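# Reseat a die set's upper plate on its guide pillars

## Task

Fit the top plate of the die set back over its guide pillars with its punch facing downward, then bring it down until it is fully seated. The punch may touch nothing at all. The job fails if either die set half drops, if its centre sags inside a grip by more than roughly a fingernail's width (about 1 cm), or if it is set down hard. It also fails if the top plate, gripped or free, slides that distance down the pillars at more than about a pen's length (roughly 14 cm) per second. Small sags accumulate until that half has been placed and released.

## Robot and tools

Robot: two Doosan M1013 six-joint arms, left_arm and right_arm, each carrying a Robotiq 140 two-finger gripper and a wrist camera. The left gripper's fingers can fold at a hinge: a part held in the outer quarter of the pads is squeezed normally, but one held nearer the palm may be pulled in, held loosely, squeezed harder than requested, or released; a fingertip pushed into a surface also folds easily, so contact can go almost unnoticed. The right gripper's fingers are rigid.

Frames: the scene frame has its origin on the table top midway between the nominal bases, +z up, +x out over the table, left_arm toward +y. Actual bases: left_arm at (-0.090, +0.650, 0) m, unrotated; right_arm at (-0.072, -0.577, 0) m, quat_wxyz (+1.000, 0, 0, -0.023). Each arm reports its gripper pose and velocities in its own base frame; fixed cameras and the table use the scene frame. Reported hand positions may be off by a few cm. end_effector_position is the point between the closed pads; the gripper's fingers point along its +z and close along its y.

The 18-number row (used by execute_actions and move): left_arm's 9 numbers, then right_arm's 9, always all 18. Each arm's 9: six absolute joint angles in radians, in this order: forearm roll (joint_4), elbow (joint_3), wrist pitch (joint_5), wrist roll (joint_6), shoulder (joint_2), waist (joint_1); then gripper position, force_limit, speed, each in [-1, 1]. Joint ranges: elbow -2.792 to 2.792, all others -6.283 to 6.283. Targets well past a range end are refused; slightly past are clipped, reported as "joint sent to its limit". Gripper position is absolute: +1 fully open (140 mm), pads touch near -0.8, -1 closes until blocked. force_limit sets squeeze (about 14 N at -1, 40 N at 0, 58 N at +1 for a slow close); closing faster squeezes harder. speed sets finger travel, about 30 mm/s at -1 up to 250 mm/s at +1. Both start at +1. To leave a gripper unchanged, resend its last three numbers.

execute_actions(actions, cameras): actions is a list of actions; each action is up to 15 rows, one per 1/30 s step, lasting 0.5 s; a short table repeats its last row. Images come only with an empty actions list or when cameras names them (["all"] for all; names cam_low, cam_left_wrist, cam_right_wrist). Each step a joint target stays within a fixed lead of the measured angle and the gripper is capped at 1.8 m/s.

move(target, speed, blend, stop_force, zero, blocking, cameras): target is one row or a list of up to 15 rows of absolute joint goals; joints interpolate together (grippers follow curves, no obstacle avoidance). speed is the top rad/s of the joint with the longest way, 0.01 to 3.92, default 0.5, one value or one per target. blend (rad) rounds corners in a list; 0 stops at each. stop_force (N, 10 to 80, both arms) ends an arm's path when its estimated push against the motion exceeds that much over its zero; use a low speed for touches, keep gripper numbers identical across a list, and omit it when backing off a contact. zero (default true) rezeroes before the move. blocking=false returns after about 0.5 s and lets the move run; a new move replaces it. The result adds a move: line (done, off_target, moving, held, fault; limits=held if steps were withheld).

wait(seconds 0 to 10) lets time pass holding commands. stop brakes a running move. zoom_image(camera, region=[x0,y0,x1,y1]) enlarges part of the latest image, region at most 504 by 504 px. clear_fault(arm) clears a torque or force fault already reported. read_manual returns licence texts. finished_scene(scene) ends the scene irreversibly; the goal must hold with the robot let go.

Results: Joint positions, Joint velocities ("within noise" when still), Joint targets (what joints are currently driven to), Tool commands, joint torques, External joint torques (outside push estimate, positive toward larger angle), Flange force along the gripper's x y z (includes held weight, noisy), step readings, and object_status per gripper: 0 moving, 1 blocked while opening, 2 blocked while closing (a grip), 3 at target or pads met. After closing with -1, confirm 2. position_measured is in counts: 3 open, about 75 at 100 mm, 139 at 60 mm, 200 at 20 mm, 230 pads met. To grip harder, raise force_limit and change position slightly (-1 to -0.98). "joint command not followed" means the inter-arm clearance check altered targets. MOTOR HOT warns of overheating; an over-temperature stop brakes the arm 30 to 60 s.

Avoid: contact torques reaching the limits (waist and shoulder 295, elbow 139, wrist joints 39.1 N m) or 144 N net outside force, which fault-stop the arm; commanding stiff arms past firm contact; any collision between arms or a gripper closing on the other arm's fingers; fast hits on fixed or heavy things; dropping or releasing moving parts; letting the plate sag in the grip or slide quickly down the pillars; touching the punch to anything; leaving anything off the table; heavy off-centre loads or twisting. Time counts while you think, so keep replies brief.

Each tool is called after "Call:" as name(argument=value, ...), one argument or row to a line, values as JSON.

## Session

Call:
execute_actions(
  actions=[],
)

Scene clock: 0.00 s.
left_arm: end_effector_position=(+0.6178, -0.7538, +0.2248) position_measured=3 object_status=3 end_effector_quat_wxyz=(-0.174, +0.750, +0.615, +0.169) | right_arm: end_effector_position=(+0.8034, -0.2029, +0.2836) position_measured=3 object_status=3 end_effector_quat_wxyz=(-0.289, +0.450, +0.663, +0.524)
Joint names: [forearm roll, elbow, wrist pitch, wrist roll, shoulder, waist]
Joint positions: left_arm=[0.321 0.433 2.049 -0.725 1.042 -1.015] | right_arm=[1.061 1.244 1.908 -1.06 0.748 -0.629]
Joint velocities: within noise
Joint torques (N m): no reading
External joint torques (N m): no reading
Flange force (N): no reading
Joint targets: left_arm=[0.321 0.433 2.049 -0.725 1.042 -1.015] | right_arm=[1.061 1.244 1.908 -1.060 0.748 -0.629]
Tool commands: left_gripper/position=+1.0 left_gripper/force_limit=+1.0 left_gripper/speed=+1.0 right_gripper/position=+1.0 right_gripper/force_limit=+1.0 right_gripper/speed=+1.0

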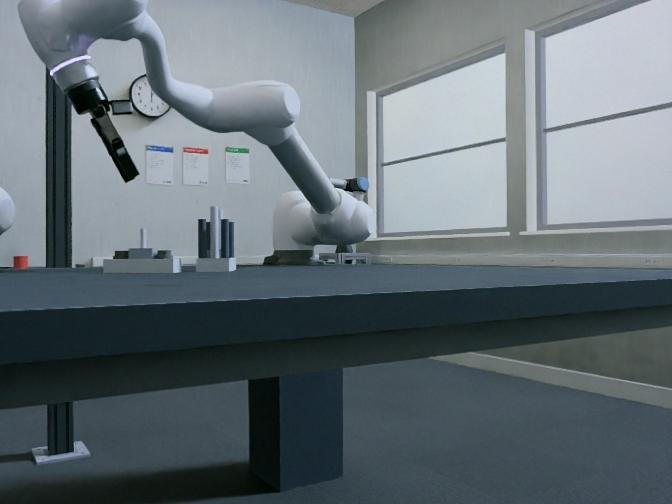

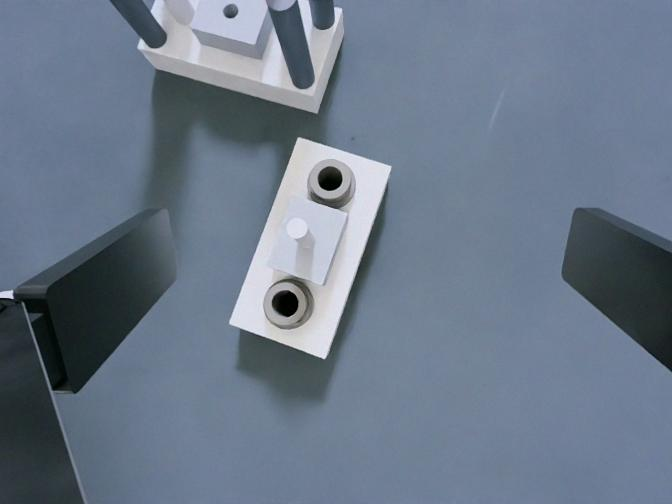

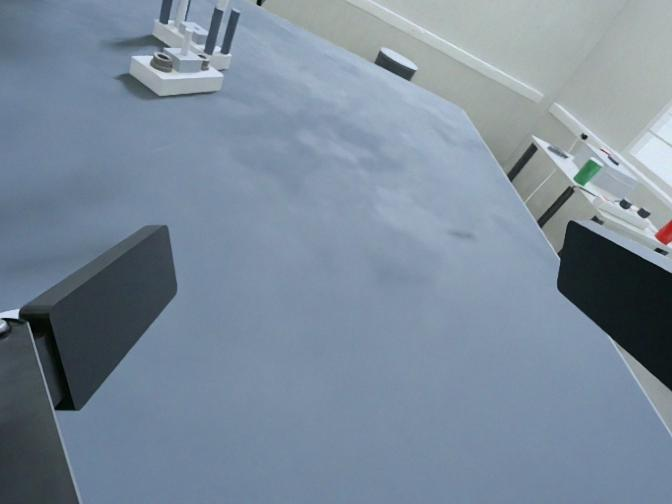

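Call:
zoom_image(
  camera="cam_left_wrist",
  region=[80, 0, 440, 270],
)

Call:
zoom_image(
  camera="cam_low",
  region=[80, 190, 260, 290],
)

Call:
zoom_image(
  camera="cam_right_wrist",
  region=[100, 0, 280, 120],
)

Scaled by 1.400 from the camera's 672x504 image, which has a finer 960x720 frame.

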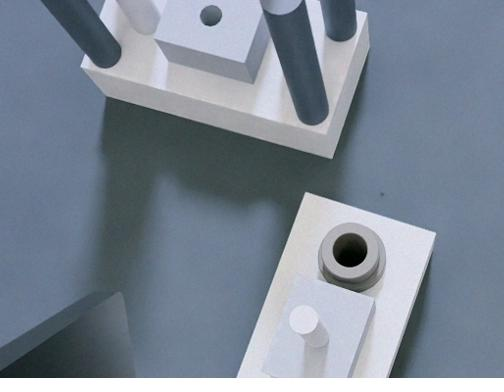

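Scaled by 2.800 from the camera's 672x504 image, which has a finer 960x720 frame.

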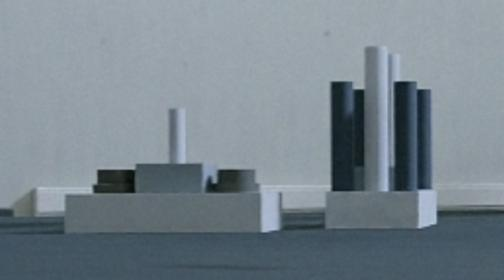

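Scaled by 2.800 from the camera's 672x504 image, which has a finer 960x720 frame.

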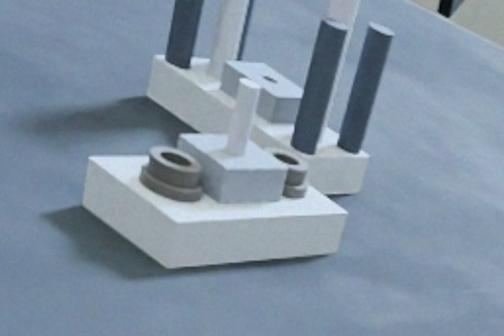

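Call:
move(
  target=[0,1.260,1.505,-0.225,0.3766,-0.7664,1,1,1,1.061,1.244,1.908,-1.06,0.748,-0.629,1,1,1],
  speed=1.0,
  cameras=["all"],
)

Scene clock: 154.50 s.
left_arm: end_effector_position=(+0.5900, -0.5202, +0.3598) position_measured=3 object_status=3 end_effector_quat_wxyz=(+0.000, +0.870, +0.492, +0.000) | right_arm: end_effector_position=(+0.8031, -0.2030, +0.2837) position_measured=3 object_status=3 end_effector_quat_wxyz=(-0.289, +0.450, +0.663, +0.523)
Joint names: [forearm roll, elbow, wrist pitch, wrist roll, shoulder, waist]
Joint positions: left_arm=[0 1.26 1.505 -0.225 0.377 -0.766] | right_arm=[1.061 1.244 1.908 -1.06 0.748 -0.629]
Joint torques (N m): left_arm=[4.25 -44.23 0.18 -0.07 -85.81 -0.73] | right_arm=[3.54 -37.96 1.45 -0.29 -110.65 -1.4]
External joint torques (N m): left_arm=[0.1 2.1 -0.17 0.07 5.38 0.34] | right_arm=[0.41 -0.33 -0.01 0.31 2.5 0.93]
Flange force (N): left_arm=[-0.2 4.0 4.3] | right_arm=[-3.6 4.2 -1.0]
Joint targets: left_arm=[0.000 1.260 1.505 -0.225 0.377 -0.766] | right_arm=[1.061 1.244 1.908 -1.060 0.748 -0.629]
move: done

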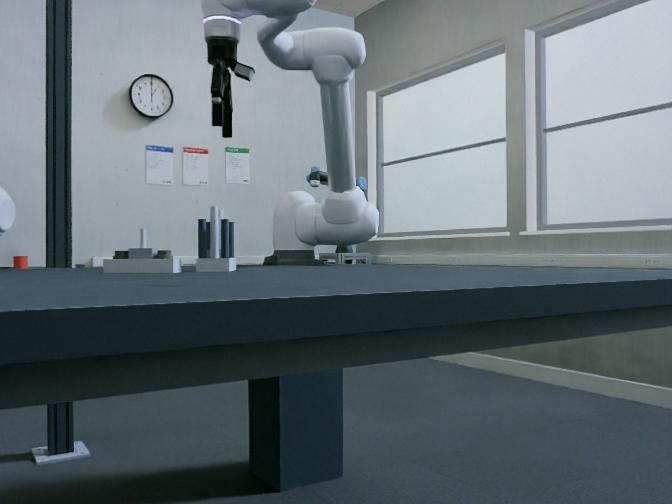

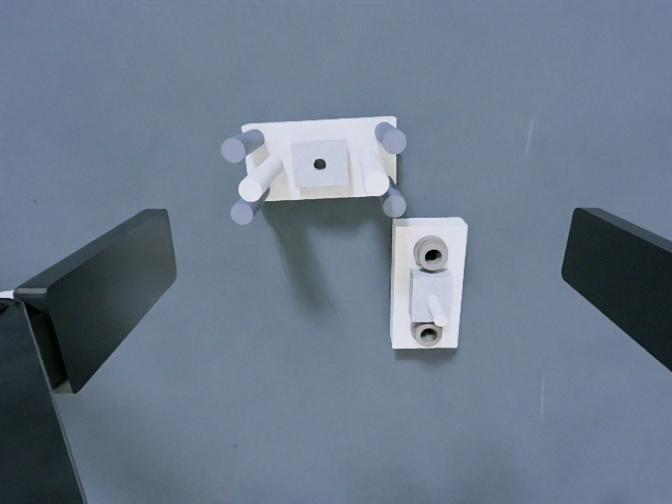

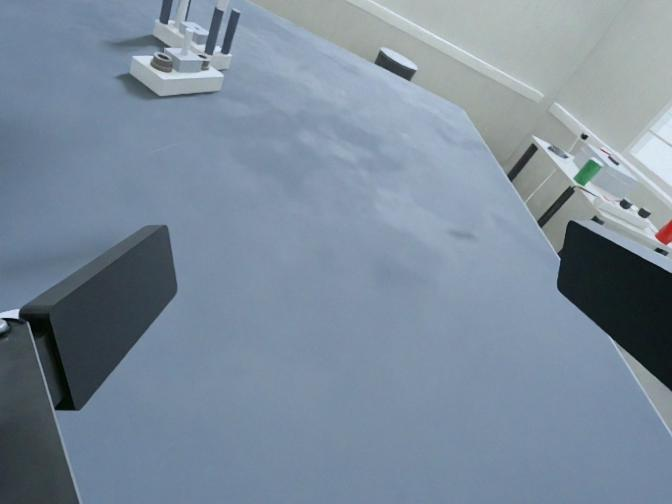

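Call:
zoom_image(
  camera="cam_left_wrist",
  region=[210, 100, 490, 360],
)

Scaled by 1.800 from the camera's 672x504 image, which has a finer 960x720 frame.

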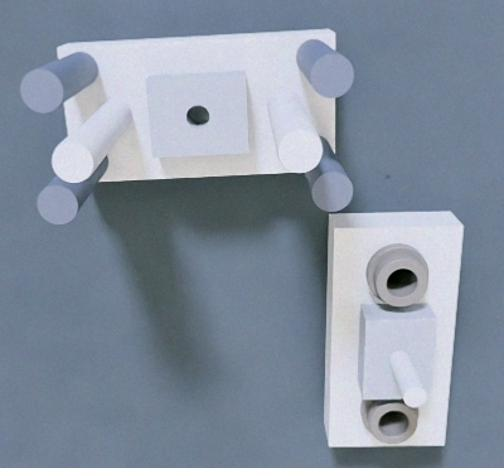

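Call:
move(
  target=[0,1.1665,1.3059,-0.428,0.6692,-0.9452,1,1,1,1.061,1.244,1.908,-1.06,0.748,-0.629,1,1,1],
  speed=0.8,
  cameras=["cam_left_wrist"],
)

Call:
zoom_image(
  camera="cam_left_wrist",
  region=[150, 0, 600, 400],
)

Scene clock: 212.70 s.
left_arm: end_effector_position=(+0.5693, -0.7290, +0.1601) position_measured=3 object_status=3 end_effector_quat_wxyz=(+0.000, +0.864, +0.503, +0.000) | right_arm: end_effector_position=(+0.8031, -0.2030, +0.2837) position_measured=3 object_status=3 end_effector_quat_wxyz=(-0.289, +0.450, +0.663, +0.523)
Joint names: [forearm roll, elbow, wrist pitch, wrist roll, shoulder, waist]
Joint positions: left_arm=[0 1.166 1.306 -0.428 0.669 -0.945] | right_arm=[1.061 1.244 1.908 -1.06 0.748 -0.629]
Joint torques (N m): left_arm=[4.12 -41.91 0.12 -0.06 -111.27 -0.47] | right_arm=[3.48 -37.68 1.4 -0.28 -110.5 -0.96]
External joint torques (N m): left_arm=[0.13 0.83 -0.11 0.06 4.89 0.35] | right_arm=[0.55 -1.25 0.08 0.3 0.25 0.41]
Flange force (N): left_arm=[-1.8 5.5 3.3] | right_arm=[-1.2 4.3 -1.8]
Joint targets: left_arm=[0.000 1.167 1.306 -0.428 0.669 -0.945] | right_arm=[1.061 1.244 1.908 -1.060 0.748 -0.629]
move: done
Images, in order (width x height): cam_left_wrist 672x504.

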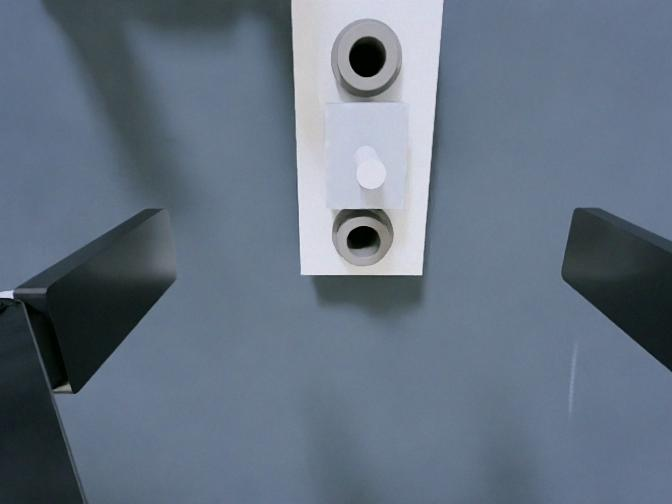

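Scaled by 1.120 from the camera's 672x504 image, which has a finer 960x720 frame.

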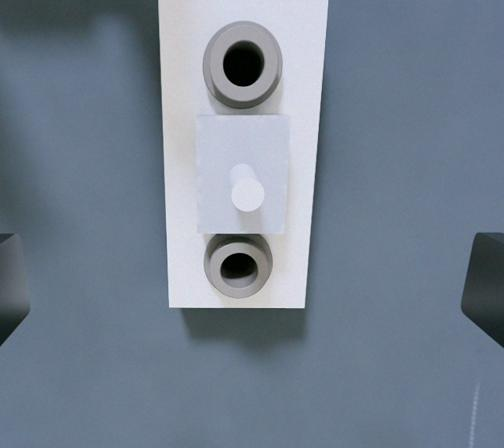

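Call:
move(
  target=[0,1.2263,1.1942,-0.4331,0.7211,-0.9501,0.43,1,-0.5,1.061,1.244,1.908,-1.06,0.748,-0.629,1,1,1],
  speed=0.4,
  cameras=["cam_left_wrist","cam_low"],
)

Call:
zoom_image(
  camera="cam_low",
  region=[60, 130, 260, 290],
)

Scene clock: 253.33 s.
left_arm: end_effector_position=(+0.5685, -0.7358, +0.0800) position_measured=75 object_status=0 end_effector_quat_wxyz=(+0.000, +0.864, +0.503, +0.000) | right_arm: end_effector_position=(+0.8031, -0.2030, +0.2837) position_measured=3 object_status=3 end_effector_quat_wxyz=(-0.289, +0.450, +0.663, +0.523)
Joint names: [forearm roll, elbow, wrist pitch, wrist roll, shoulder, waist]
Joint positions: left_arm=[0 1.226 1.194 -0.433 0.721 -0.95] | right_arm=[1.061 1.244 1.908 -1.06 0.748 -0.629]
Joint torques (N m): left_arm=[3.96 -40.35 0.16 -0.07 -113.99 -0.6] | right_arm=[3.51 -37.56 1.39 -0.29 -110.65 -1.52]
External joint torques (N m): left_arm=[0.11 1.03 -0.15 0.07 5.79 0.48] | right_arm=[0.47 -1.07 0.07 0.31 1.27 1.25]
Flange force (N): left_arm=[-1.8 5.9 4.7] | right_arm=[-2.5 5.2 -1.3]
Joint targets: left_arm=[0.000 1.226 1.194 -0.433 0.721 -0.950] | right_arm=[1.061 1.244 1.908 -1.060 0.748 -0.629]
move: done
Images, in order (width x height): cam_low 672x504, cam_left_wrist 672x504.

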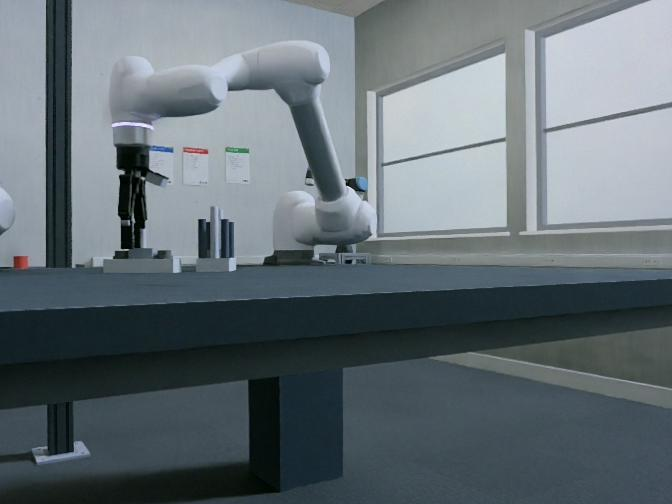

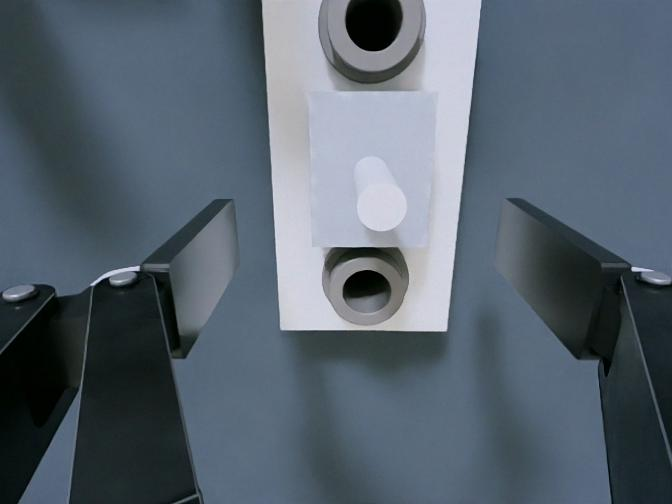

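Scaled by 2.520 from the camera's 672x504 image, which has a finer 960x720 frame.

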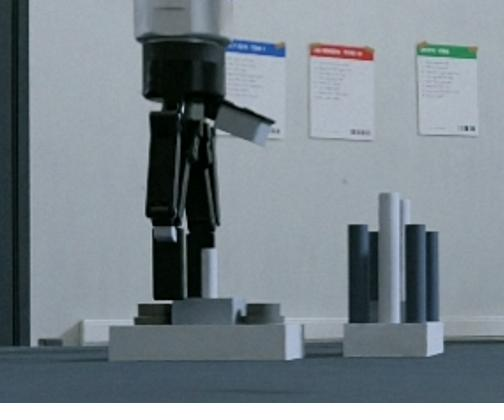

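Call:
move(
  target=[
    [0,1.2504,1.1382,-0.4322,0.7530,-0.9492,0.43,1,-1,1.061,1.244,1.908,-1.06,0.748,-0.629,1,1,1],
  ],
  speed=0.15,
  cameras=["cam_left_wrist","cam_low"],
)

Call:
zoom_image(
  camera="cam_low",
  region=[90, 190, 250, 290],
)

Scene clock: 276.27 s.
left_arm: end_effector_position=(+0.5704, -0.7371, +0.0378) position_measured=75 object_status=3 end_effector_quat_wxyz=(+0.000, +0.864, +0.503, +0.000) | right_arm: end_effector_position=(+0.8031, -0.2030, +0.2837) position_measured=3 object_status=3 end_effector_quat_wxyz=(-0.289, +0.450, +0.663, +0.523)
Joint names: [forearm roll, elbow, wrist pitch, wrist roll, shoulder, waist]
Joint positions: left_arm=[0 1.251 1.138 -0.432 0.753 -0.949] | right_arm=[1.061 1.244 1.908 -1.06 0.748 -0.629]
Joint torques (N m): left_arm=[3.88 -39.32 0.15 -0.05 -115.51 -0.63] | right_arm=[3.47 -37.9 1.49 -0.26 -110.41 -1.65]
External joint torques (N m): left_arm=[0.1 0.93 -0.13 0.05 5.77 0.53] | right_arm=[0.51 -0.61 -0.03 0.28 1.58 1.04]
Flange force (N): left_arm=[-1.8 5.9 4.9] | right_arm=[-2.6 4.2 -0.8]
Joint targets: left_arm=[0.000 1.250 1.138 -0.432 0.753 -0.949] | right_arm=[1.061 1.244 1.908 -1.060 0.748 -0.629]
move: done
Images, in order (width x height): cam_low 672x504, cam_left_wrist 672x504.

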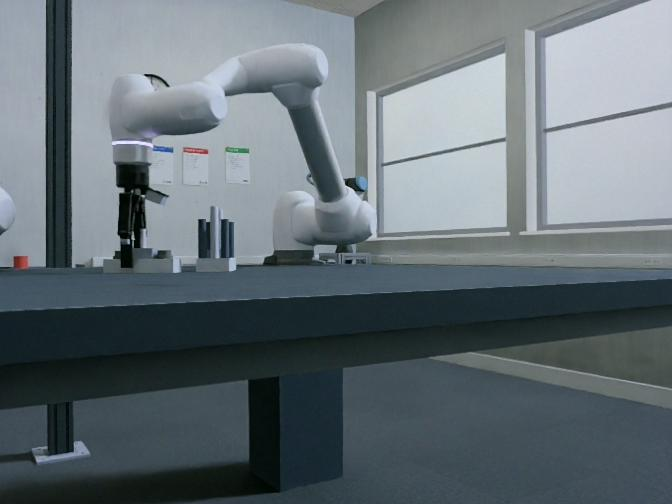

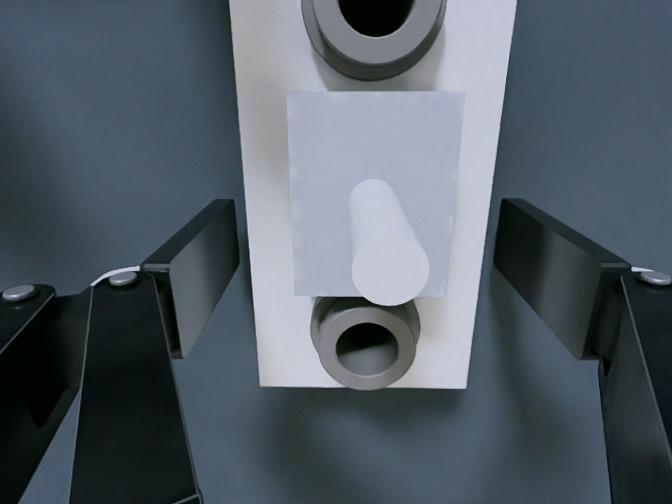

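Scaled by 3.150 from the camera's 672x504 image, which has a finer 960x720 frame.

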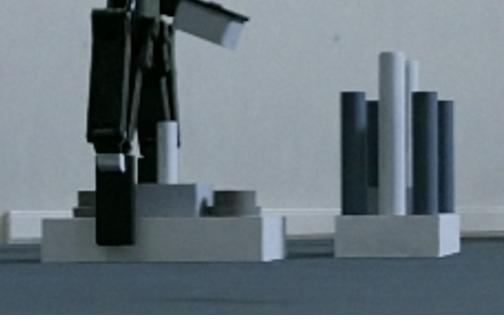

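Call:
move(
  target=[0,1.2504,1.1382,-0.4322,0.7530,-0.9492,-1,1,-1,1.061,1.244,1.908,-1.06,0.748,-0.629,1,1,1],
  cameras=["cam_left_wrist"],
)

Scene clock: 283.77 s.
left_arm: end_effector_position=(+0.5705, -0.7372, +0.0381) position_measured=111 object_status=0 end_effector_quat_wxyz=(+0.000, +0.864, +0.503, +0.000) | right_arm: end_effector_position=(+0.8031, -0.2030, +0.2837) position_measured=3 object_status=3 end_effector_quat_wxyz=(-0.289, +0.450, +0.663, +0.523)
Joint names: [forearm roll, elbow, wrist pitch, wrist roll, shoulder, waist]
Joint positions: left_arm=[0 1.25 1.138 -0.432 0.753 -0.949] | right_arm=[1.061 1.244 1.908 -1.06 0.748 -0.629]
Joint torques (N m): left_arm=[4.74 -33.2 -3.51 0.2 -95.99 0.29] | right_arm=[3.53 -37.75 1.5 -0.28 -110.38 -0.95]
External joint torques (N m): left_arm=[-0.75 -5.27 3.52 -0.2 -14.06 -0.12] | right_arm=[0.42 -0.86 -0.04 0.3 1.14 1.41]
Flange force (N): left_arm=[0.5 -2.2 -18.4] | right_arm=[-2.2 4.7 -0.7]
Joint targets: left_arm=[0.000 1.250 1.138 -0.432 0.753 -0.949] | right_arm=[1.061 1.244 1.908 -1.060 0.748 -0.629]
move: done
Images, in order (width x height): cam_left_wrist 672x504.

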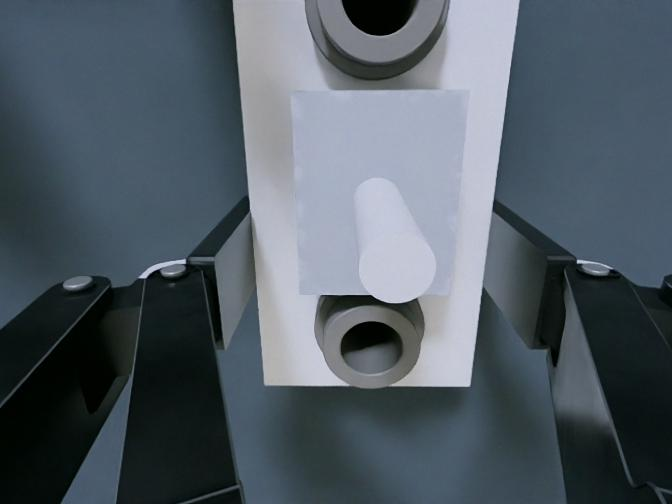

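Call:
wait(
  seconds=0.5,
  cameras=["cam_low"],
)

Call:
zoom_image(
  camera="cam_low",
  region=[90, 190, 250, 290],
)

Scene clock: 295.37 s.
left_arm: end_effector_position=(+0.5705, -0.7372, +0.0380) position_measured=111 object_status=2 end_effector_quat_wxyz=(+0.000, +0.864, +0.503, +0.000) | right_arm: end_effector_position=(+0.8031, -0.2030, +0.2837) position_measured=3 object_status=3 end_effector_quat_wxyz=(-0.289, +0.450, +0.663, +0.523)
Joint names: [forearm roll, elbow, wrist pitch, wrist roll, shoulder, waist]
Joint positions: left_arm=[0 1.25 1.138 -0.432 0.753 -0.949] | right_arm=[1.061 1.244 1.908 -1.06 0.748 -0.629]
Joint torques (N m): left_arm=[4.75 -33.16 -3.56 0.21 -95.93 0.24] | right_arm=[3.49 -37.71 1.4 -0.3 -110.22 -1.51]
External joint torques (N m): left_arm=[-0.74 -5.49 3.57 -0.21 -14.66 0.03] | right_arm=[0.49 -0.86 0.06 0.32 1.07 1.09]
Flange force (N): left_arm=[0.8 -2.4 -19.0] | right_arm=[-2.0 4.5 -1.0]
Joint targets: left_arm=[0.000 1.250 1.138 -0.432 0.753 -0.949] | right_arm=[1.061 1.244 1.908 -1.060 0.748 -0.629]
Tool commands: left_gripper/position=-1.0 left_gripper/force_limit=+1.0 left_gripper/speed=-1.0 right_gripper/position=+1.0 right_gripper/force_limit=+1.0 right_gripper/speed=+1.0
wait: 0.50 s; at rest from the start
Images, in order (width x height): cam_low 672x504.

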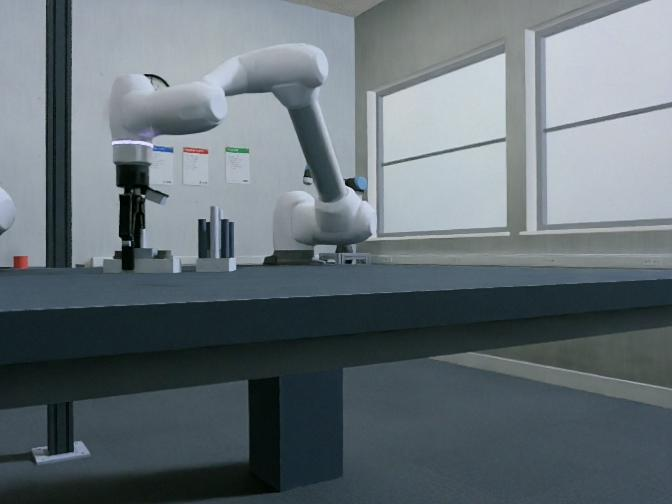

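Scaled by 3.150 from the camera's 672x504 image, which has a finer 960x720 frame.

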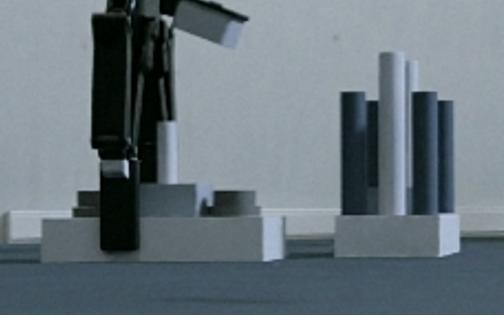

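Call:
move(
  target=[0,1.2291,1.1800,-0.4322,0.7325,-0.9492,-1,1,-1,1.061,1.244,1.908,-1.06,0.748,-0.629,1,1,1],
  speed=0.06,
  cameras=["cam_left_wrist","cam_low"],
)

Call:
zoom_image(
  camera="cam_low",
  region=[90, 190, 250, 290],
)

Scene clock: 304.27 s.
left_arm: end_effector_position=(+0.5705, -0.7372, +0.0682) position_measured=111 object_status=2 end_effector_quat_wxyz=(+0.000, +0.864, +0.503, +0.000) | right_arm: end_effector_position=(+0.8031, -0.2030, +0.2837) position_measured=3 object_status=3 end_effector_quat_wxyz=(-0.289, +0.450, +0.663, +0.523)
Joint names: [forearm roll, elbow, wrist pitch, wrist roll, shoulder, waist]
Joint positions: left_arm=[0 1.229 1.18 -0.432 0.732 -0.949] | right_arm=[1.061 1.244 1.908 -1.06 0.748 -0.629]
Joint torques (N m): left_arm=[4.29 -49.62 0.38 -0.07 -131.73 -0.82] | right_arm=[3.47 -37.63 1.42 -0.23 -110.4 -1.51]
External joint torques (N m): left_arm=[-0.23 10.56 -0.37 0.07 23.02 0.93] | right_arm=[0.51 -0.95 0.04 0.25 1.23 0.96]
Flange force (N): left_arm=[-1.3 5.8 23.6] | right_arm=[-2.4 4.7 -1.3]
Joint targets: left_arm=[0.000 1.229 1.180 -0.432 0.733 -0.949] | right_arm=[1.061 1.244 1.908 -1.060 0.748 -0.629]
move: done
Images, in order (width x height): cam_low 672x504, cam_left_wrist 672x504.

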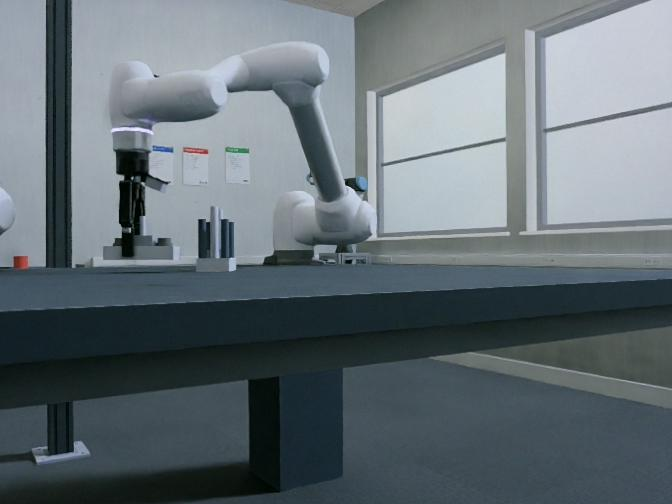

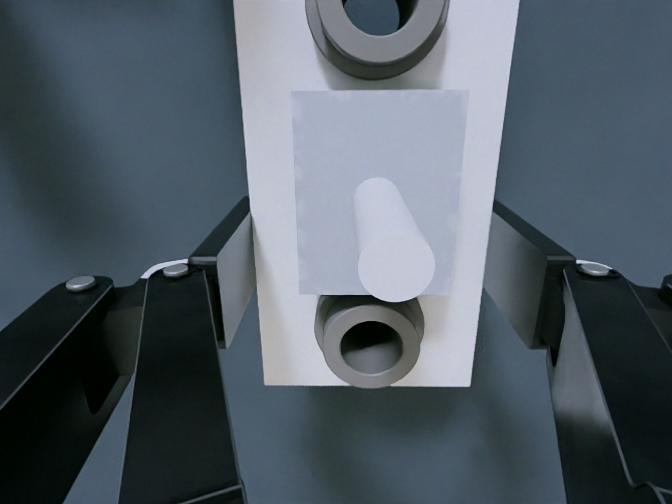

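Scaled by 3.150 from the camera's 672x504 image, which has a finer 960x720 frame.

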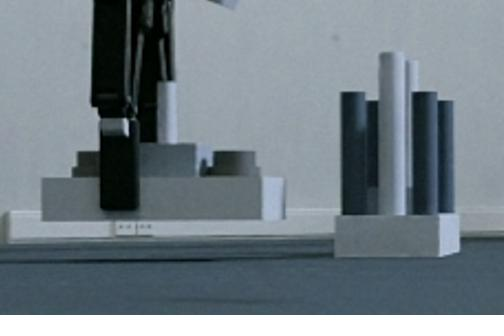

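Call:
move(
  target=[
    [0,1.1449,1.3154,-0.4322,0.6813,-0.9492,-1,1,-1,1.061,1.244,1.908,-1.06,0.748,-0.629,1,1,1],
    [-1.8426,1.796,1.1558,0.6049,0.3216,-0.4917,-1,1,-1,1.6457,1.9652,1.4719,-0.6502,0.2522,0.1700,1,1,1],
  ],
  speed=[0.2,0.4],
  blend=[0.05,0],
  cameras=["all"],
)

Scene clock: 395.57 s.
left_arm: end_effector_position=(+0.6100, -0.6201, +0.4502) position_measured=111 object_status=2 end_effector_quat_wxyz=(+0.500, +0.500, +0.500, -0.500) | right_arm: end_effector_position=(+0.5711, +0.4679, +0.4161) position_measured=3 object_status=3 end_effector_quat_wxyz=(+0.511, -0.488, -0.511, -0.488)
Joint names: [forearm roll, elbow, wrist pitch, wrist roll, shoulder, waist]
Joint positions: left_arm=[-1.843 1.796 1.156 0.605 0.322 -0.492] | right_arm=[1.646 1.965 1.472 -0.65 0.252 0.17]
Joint torques (N m): left_arm=[-7.67 -47.74 5.35 -0.09 -88.34 -0.57] | right_arm=[1.5 -35.75 1.59 -0.32 -63.41 -1.09]
External joint torques (N m): left_arm=[4.57 12.44 -3.76 0.09 19.76 0.51] | right_arm=[0.4 -0.79 0.06 0.32 0.86 1.11]
Flange force (N): left_arm=[23.0 4.5 1.7] | right_arm=[0.3 2.5 2.6]
Joint targets: left_arm=[-1.843 1.796 1.156 0.605 0.322 -0.492] | right_arm=[1.646 1.965 1.472 -0.650 0.252 0.170]
move: done

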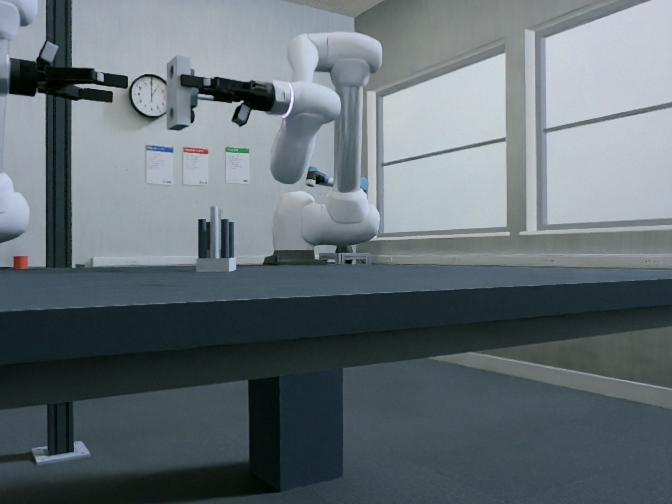

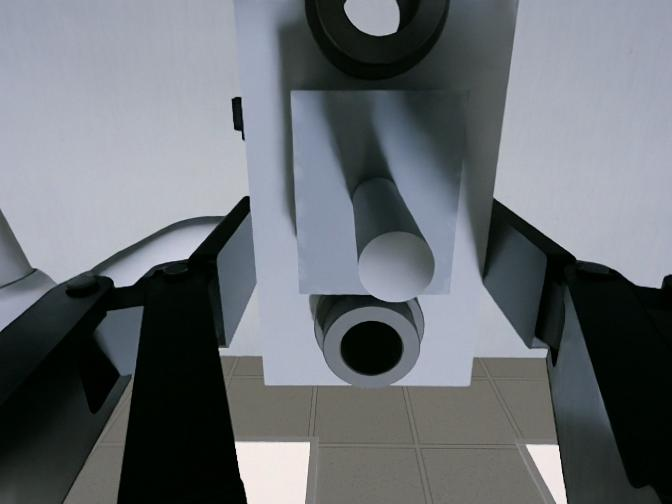

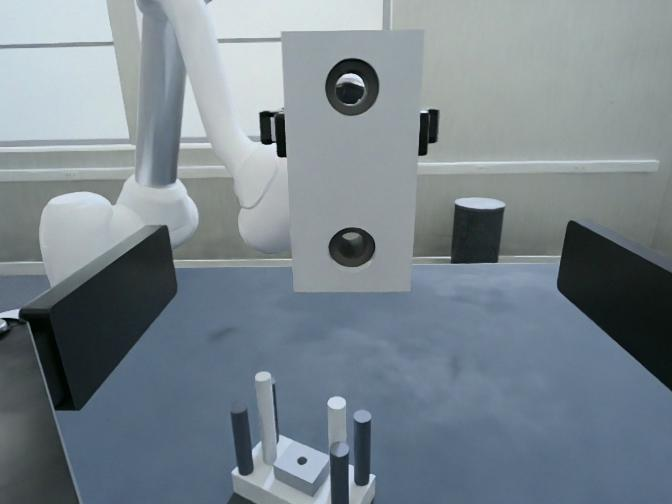

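Call:
move(
  target=[-1.8426,1.796,1.1558,0.6049,0.3216,-0.4917,-1,1,-1,1.7600,1.9066,1.3164,-0.6505,0.2904,0.3618,0.43,1,-0.5],
  speed=0.1,
  cameras=["all"],
)

Call:
zoom_image(
  camera="cam_low",
  region=[70, 40, 270, 140],
)

Scene clock: 429.90 s.
left_arm: end_effector_position=(+0.6100, -0.6201, +0.4501) position_measured=111 object_status=2 end_effector_quat_wxyz=(+0.500, +0.500, +0.500, -0.500) | right_arm: end_effector_position=(+0.5621, +0.5876, +0.4189) position_measured=75 object_status=3 end_effector_quat_wxyz=(+0.511, -0.488, -0.511, -0.488)
Joint names: [forearm roll, elbow, wrist pitch, wrist roll, shoulder, waist]
Joint positions: left_arm=[-1.843 1.796 1.156 0.605 0.322 -0.492] | right_arm=[1.76 1.907 1.316 -0.65 0.29 0.362]
Joint torques (N m): left_arm=[-7.7 -47.99 5.4 -0.06 -88.36 -0.55] | right_arm=[1.04 -36.57 1.62 -0.32 -67.97 -1.15]
External joint torques (N m): left_arm=[4.59 12.71 -3.8 0.06 19.97 -0.07] | right_arm=[0.44 -0.86 0.04 0.33 0.77 0.92]
Flange force (N): left_arm=[23.3 3.9 2.4] | right_arm=[0.3 2.1 2.7]
Joint targets: left_arm=[-1.843 1.796 1.156 0.605 0.322 -0.492] | right_arm=[1.760 1.907 1.316 -0.651 0.290 0.362]
move: done

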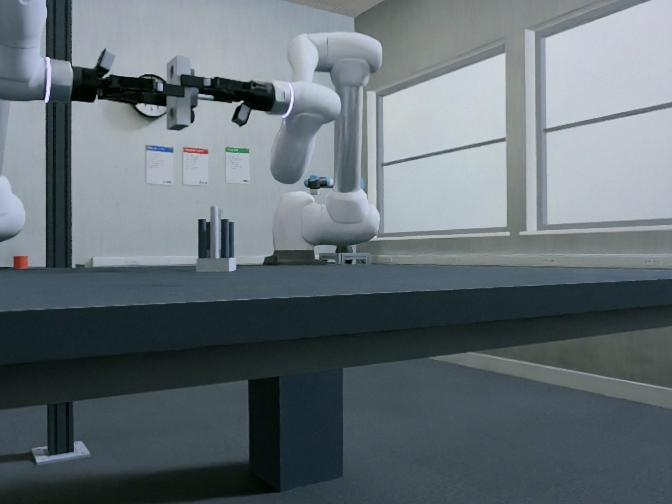

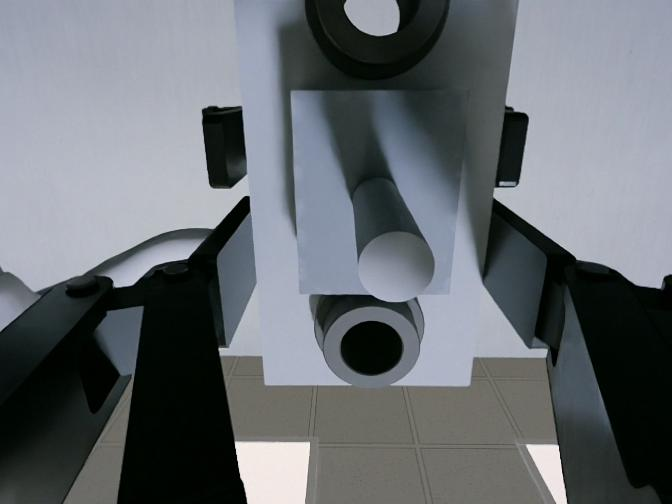

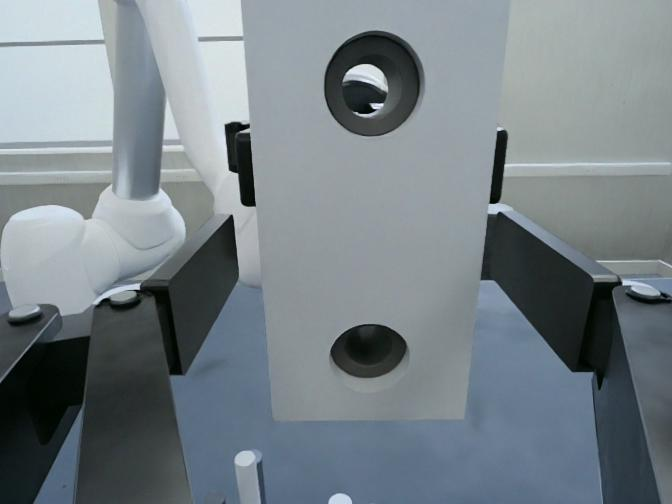

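Scaled by 2.520 from the camera's 672x504 image, which has a finer 960x720 frame.

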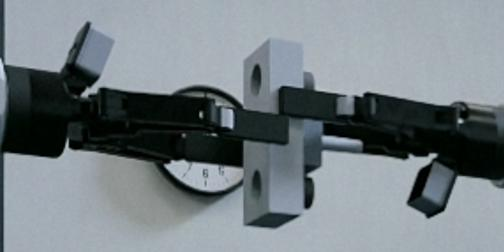

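Call:
move(
  target=[-1.8426,1.796,1.1558,0.6049,0.3216,-0.4917,-1,1,-1,1.7600,1.9066,1.3164,-0.6505,0.2904,0.3618,-1,1,-1],
  cameras=[],
)

Call:
wait(
  seconds=0.7,
  cameras=["cam_right_wrist"],
)

Scene clock: 440.37 s.
left_arm: end_effector_position=(+0.6099, -0.6201, +0.4501) position_measured=111 object_status=2 end_effector_quat_wxyz=(+0.500, +0.500, +0.500, -0.500) | right_arm: end_effector_position=(+0.5622, +0.5876, +0.4189) position_measured=111 object_status=0 end_effector_quat_wxyz=(+0.511, -0.488, -0.511, -0.488)
Joint names: [forearm roll, elbow, wrist pitch, wrist roll, shoulder, waist]
Joint positions: left_arm=[-1.843 1.796 1.156 0.605 0.322 -0.492] | right_arm=[1.76 1.907 1.316 -0.651 0.29 0.362]
Joint torques (N m): left_arm=[-11.58 -58.27 -3.31 0.4 -71.3 -5.6] | right_arm=[-4.08 -34.94 11.17 -0.55 -76.62 38.58]
External joint torques (N m): left_arm=[8.51 23.16 4.88 -0.4 3.51 5.4] | right_arm=[5.55 -2.41 -9.5 0.55 9.61 -38.61]
Flange force (N): left_arm=[18.7 -25.5 -36.3] | right_arm=[-6.0 30.9 -35.0]
Joint targets: left_arm=[-1.843 1.796 1.156 0.605 0.322 -0.492] | right_arm=[1.760 1.907 1.316 -0.651 0.290 0.362]
move: done
No camera images: "cameras" was empty.

Scene clock: 441.07 s.
left_arm: end_effector_position=(+0.6100, -0.6201, +0.4501) position_measured=111 object_status=2 end_effector_quat_wxyz=(+0.500, +0.500, +0.500, -0.500) | right_arm: end_effector_position=(+0.5622, +0.5876, +0.4189) position_measured=111 object_status=2 end_effector_quat_wxyz=(+0.511, -0.488, -0.511, -0.488)
Joint names: [forearm roll, elbow, wrist pitch, wrist roll, shoulder, waist]
Joint positions: left_arm=[-1.843 1.796 1.156 0.605 0.322 -0.492] | right_arm=[1.76 1.907 1.316 -0.65 0.29 0.362]
Joint torques (N m): left_arm=[-11.92 -59.28 -3.74 0.43 -70.7 -6.43] | right_arm=[-4.6 -34.59 11.77 -0.67 -77.52 40.26]
External joint torques (N m): left_arm=[8.84 24.18 5.31 -0.43 3.1 6.16] | right_arm=[6.09 -2.97 -10.09 0.66 9.92 -40.35]
Flange force (N): left_arm=[19.1 -26.9 -39.1] | right_arm=[-5.7 32.8 -35.9]
Joint targets: left_arm=[-1.843 1.796 1.156 0.605 0.322 -0.492] | right_arm=[1.760 1.907 1.316 -0.651 0.290 0.362]
Tool commands: left_gripper/position=-1.0 left_gripper/force_limit=+1.0 left_gripper/speed=-1.0 right_gripper/position=-1.0 right_gripper/force_limit=+1.0 right_gripper/speed=-1.0
wait: 0.70 s; at rest by 0.17 s
Images, in order (width x height): cam_right_wrist 672x504.

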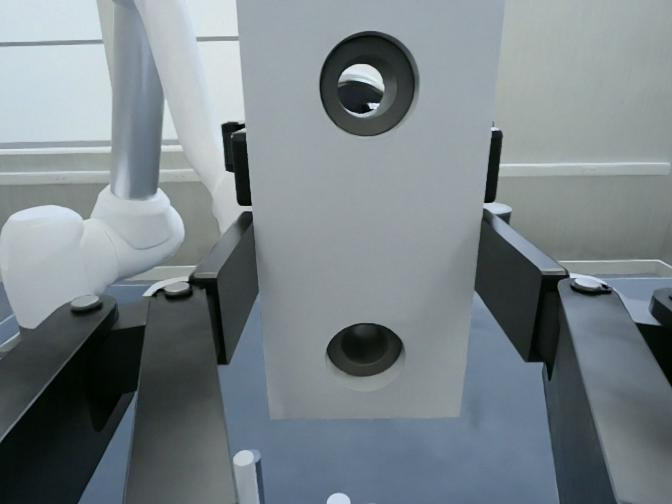

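Call:
move(
  target=[-1.8426,1.796,1.1558,0.6049,0.3216,-0.4917,0.43,1,-1,1.7600,1.9066,1.3164,-0.6505,0.2904,0.3618,-1,1,-1],
  cameras=["all"],
)

Scene clock: 456.73 s.
left_arm: end_effector_position=(+0.6100, -0.6201, +0.4501) position_measured=75 object_status=0 end_effector_quat_wxyz=(+0.500, +0.500, +0.500, -0.500) | right_arm: end_effector_position=(+0.5621, +0.5876, +0.4189) position_measured=111 object_status=2 end_effector_quat_wxyz=(+0.511, -0.488, -0.511, -0.488)
Joint names: [forearm roll, elbow, wrist pitch, wrist roll, shoulder, waist]
Joint positions: left_arm=[-1.843 1.796 1.156 0.605 0.322 -0.492] | right_arm=[1.76 1.907 1.316 -0.651 0.29 0.362]
Joint torques (N m): left_arm=[-3.1 -36.05 1.76 -0.05 -72.99 -0.56] | right_arm=[6.02 -46.6 5.55 -0.32 -82.37 -1.07]
External joint torques (N m): left_arm=[0.04 0.91 -0.21 0.05 5.17 0.74] | right_arm=[-4.55 9.28 -3.88 0.32 15.33 1]
Flange force (N): left_arm=[5.2 5.4 1.6] | right_arm=[-18.9 3.7 3.4]
Joint targets: left_arm=[-1.843 1.796 1.156 0.605 0.322 -0.492] | right_arm=[1.760 1.907 1.316 -0.651 0.290 0.362]
move: done

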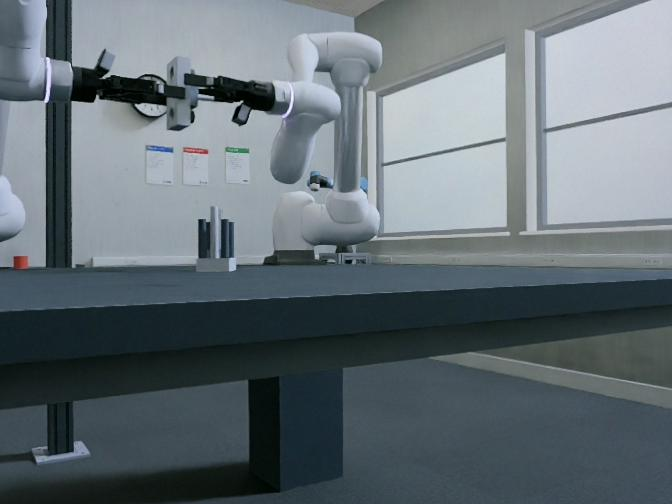

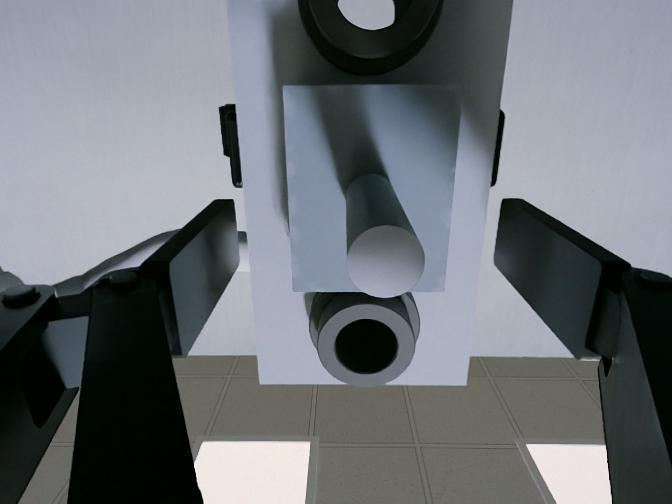

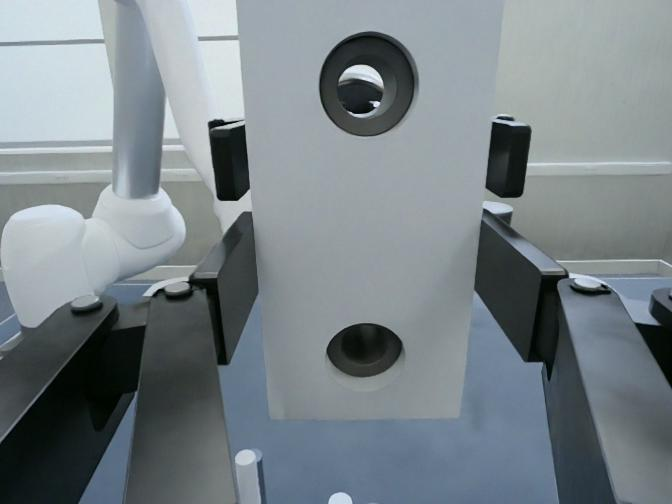

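Call:
move(
  target=[
    [-1.7235,1.8917,1.3389,0.5900,0.2518,-0.2769,0.43,1,-1,1.7600,1.9066,1.3164,-0.6505,0.2904,0.3618,-1,1,-1],
    [0,1.4997,1.3167,-0.183,0.3252,-0.7002,0.43,1,-1,1.7600,1.9066,1.3164,-0.6505,0.2904,0.3618,-1,1,-1],
  ],
  speed=[0.2,0.7],
  blend=[0.05,0],
  cameras=["all"],
)

Call:
zoom_image(
  camera="cam_left_wrist",
  region=[186, 60, 546, 330],
)

Scene clock: 495.77 s.
left_arm: end_effector_position=(+0.5874, -0.4499, +0.2669) position_measured=75 object_status=3 end_effector_quat_wxyz=(+0.000, +0.864, +0.503, +0.000) | right_arm: end_effector_position=(+0.5621, +0.5876, +0.4189) position_measured=111 object_status=2 end_effector_quat_wxyz=(+0.511, -0.488, -0.511, -0.488)
Joint names: [forearm roll, elbow, wrist pitch, wrist roll, shoulder, waist]
Joint positions: left_arm=[0 1.5 1.317 -0.183 0.325 -0.7] | right_arm=[1.76 1.907 1.316 -0.651 0.29 0.362]
Joint torques (N m): left_arm=[4.09 -42.07 0.13 -0.09 -79.02 -0.37] | right_arm=[6.02 -46.45 5.56 -0.34 -81.92 -0.51]
External joint torques (N m): left_arm=[0.14 1.24 -0.13 0.09 4.99 0.38] | right_arm=[-4.53 8.92 -3.88 0.33 14.44 0.42]
Flange force (N): left_arm=[-0.1 5.2 3.9] | right_arm=[-17.7 3.4 2.4]
Joint targets: left_arm=[0.000 1.500 1.317 -0.183 0.325 -0.700] | right_arm=[1.760 1.907 1.316 -0.651 0.290 0.362]
move: done

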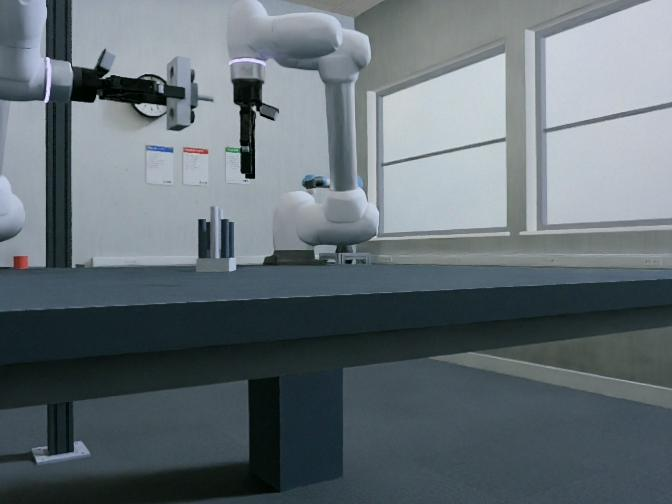

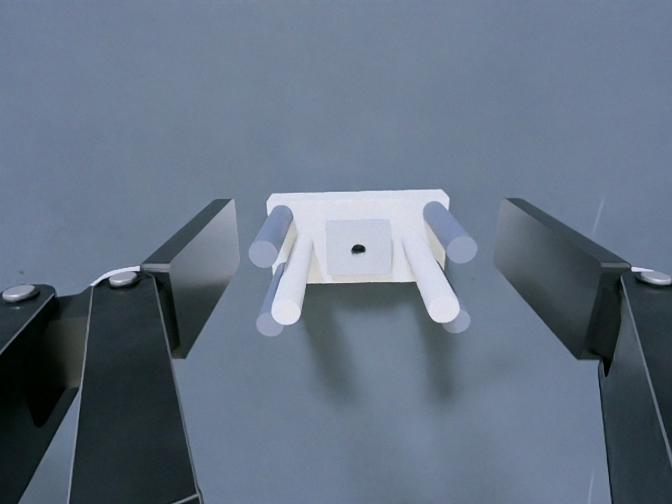

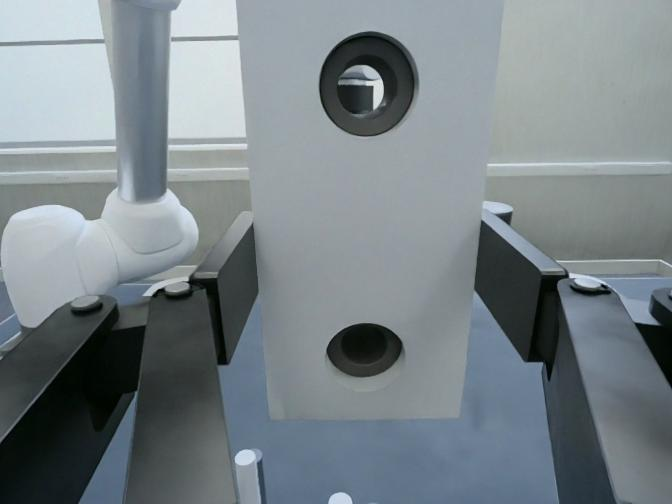

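Scaled by 1.400 from the camera's 672x504 image, which has a finer 960x720 frame.

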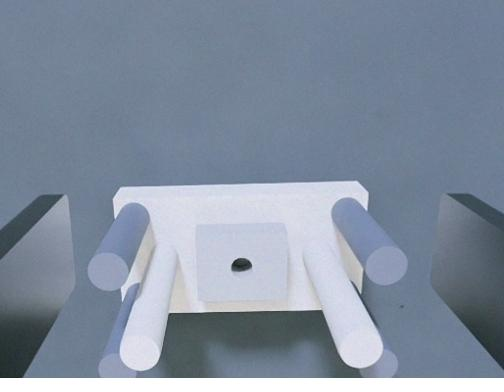

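Call:
zoom_image(
  camera="cam_left_wrist",
  region=[240, 180, 370, 345],
)

Call:
zoom_image(
  camera="cam_left_wrist",
  region=[360, 180, 490, 345],
)

Scaled by 3.055 from the camera's 672x504 image, which has a finer 960x720 frame.

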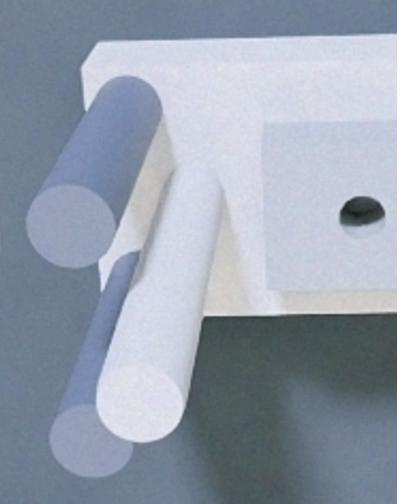

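Scaled by 3.055 from the camera's 672x504 image, which has a finer 960x720 frame.

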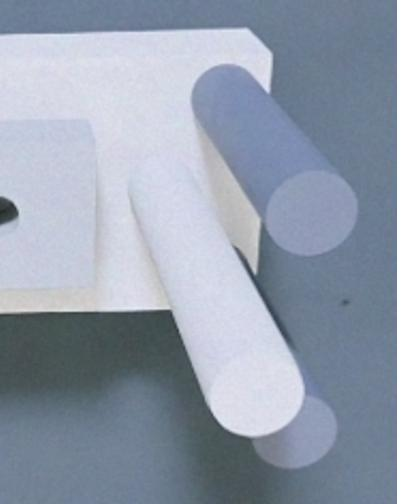

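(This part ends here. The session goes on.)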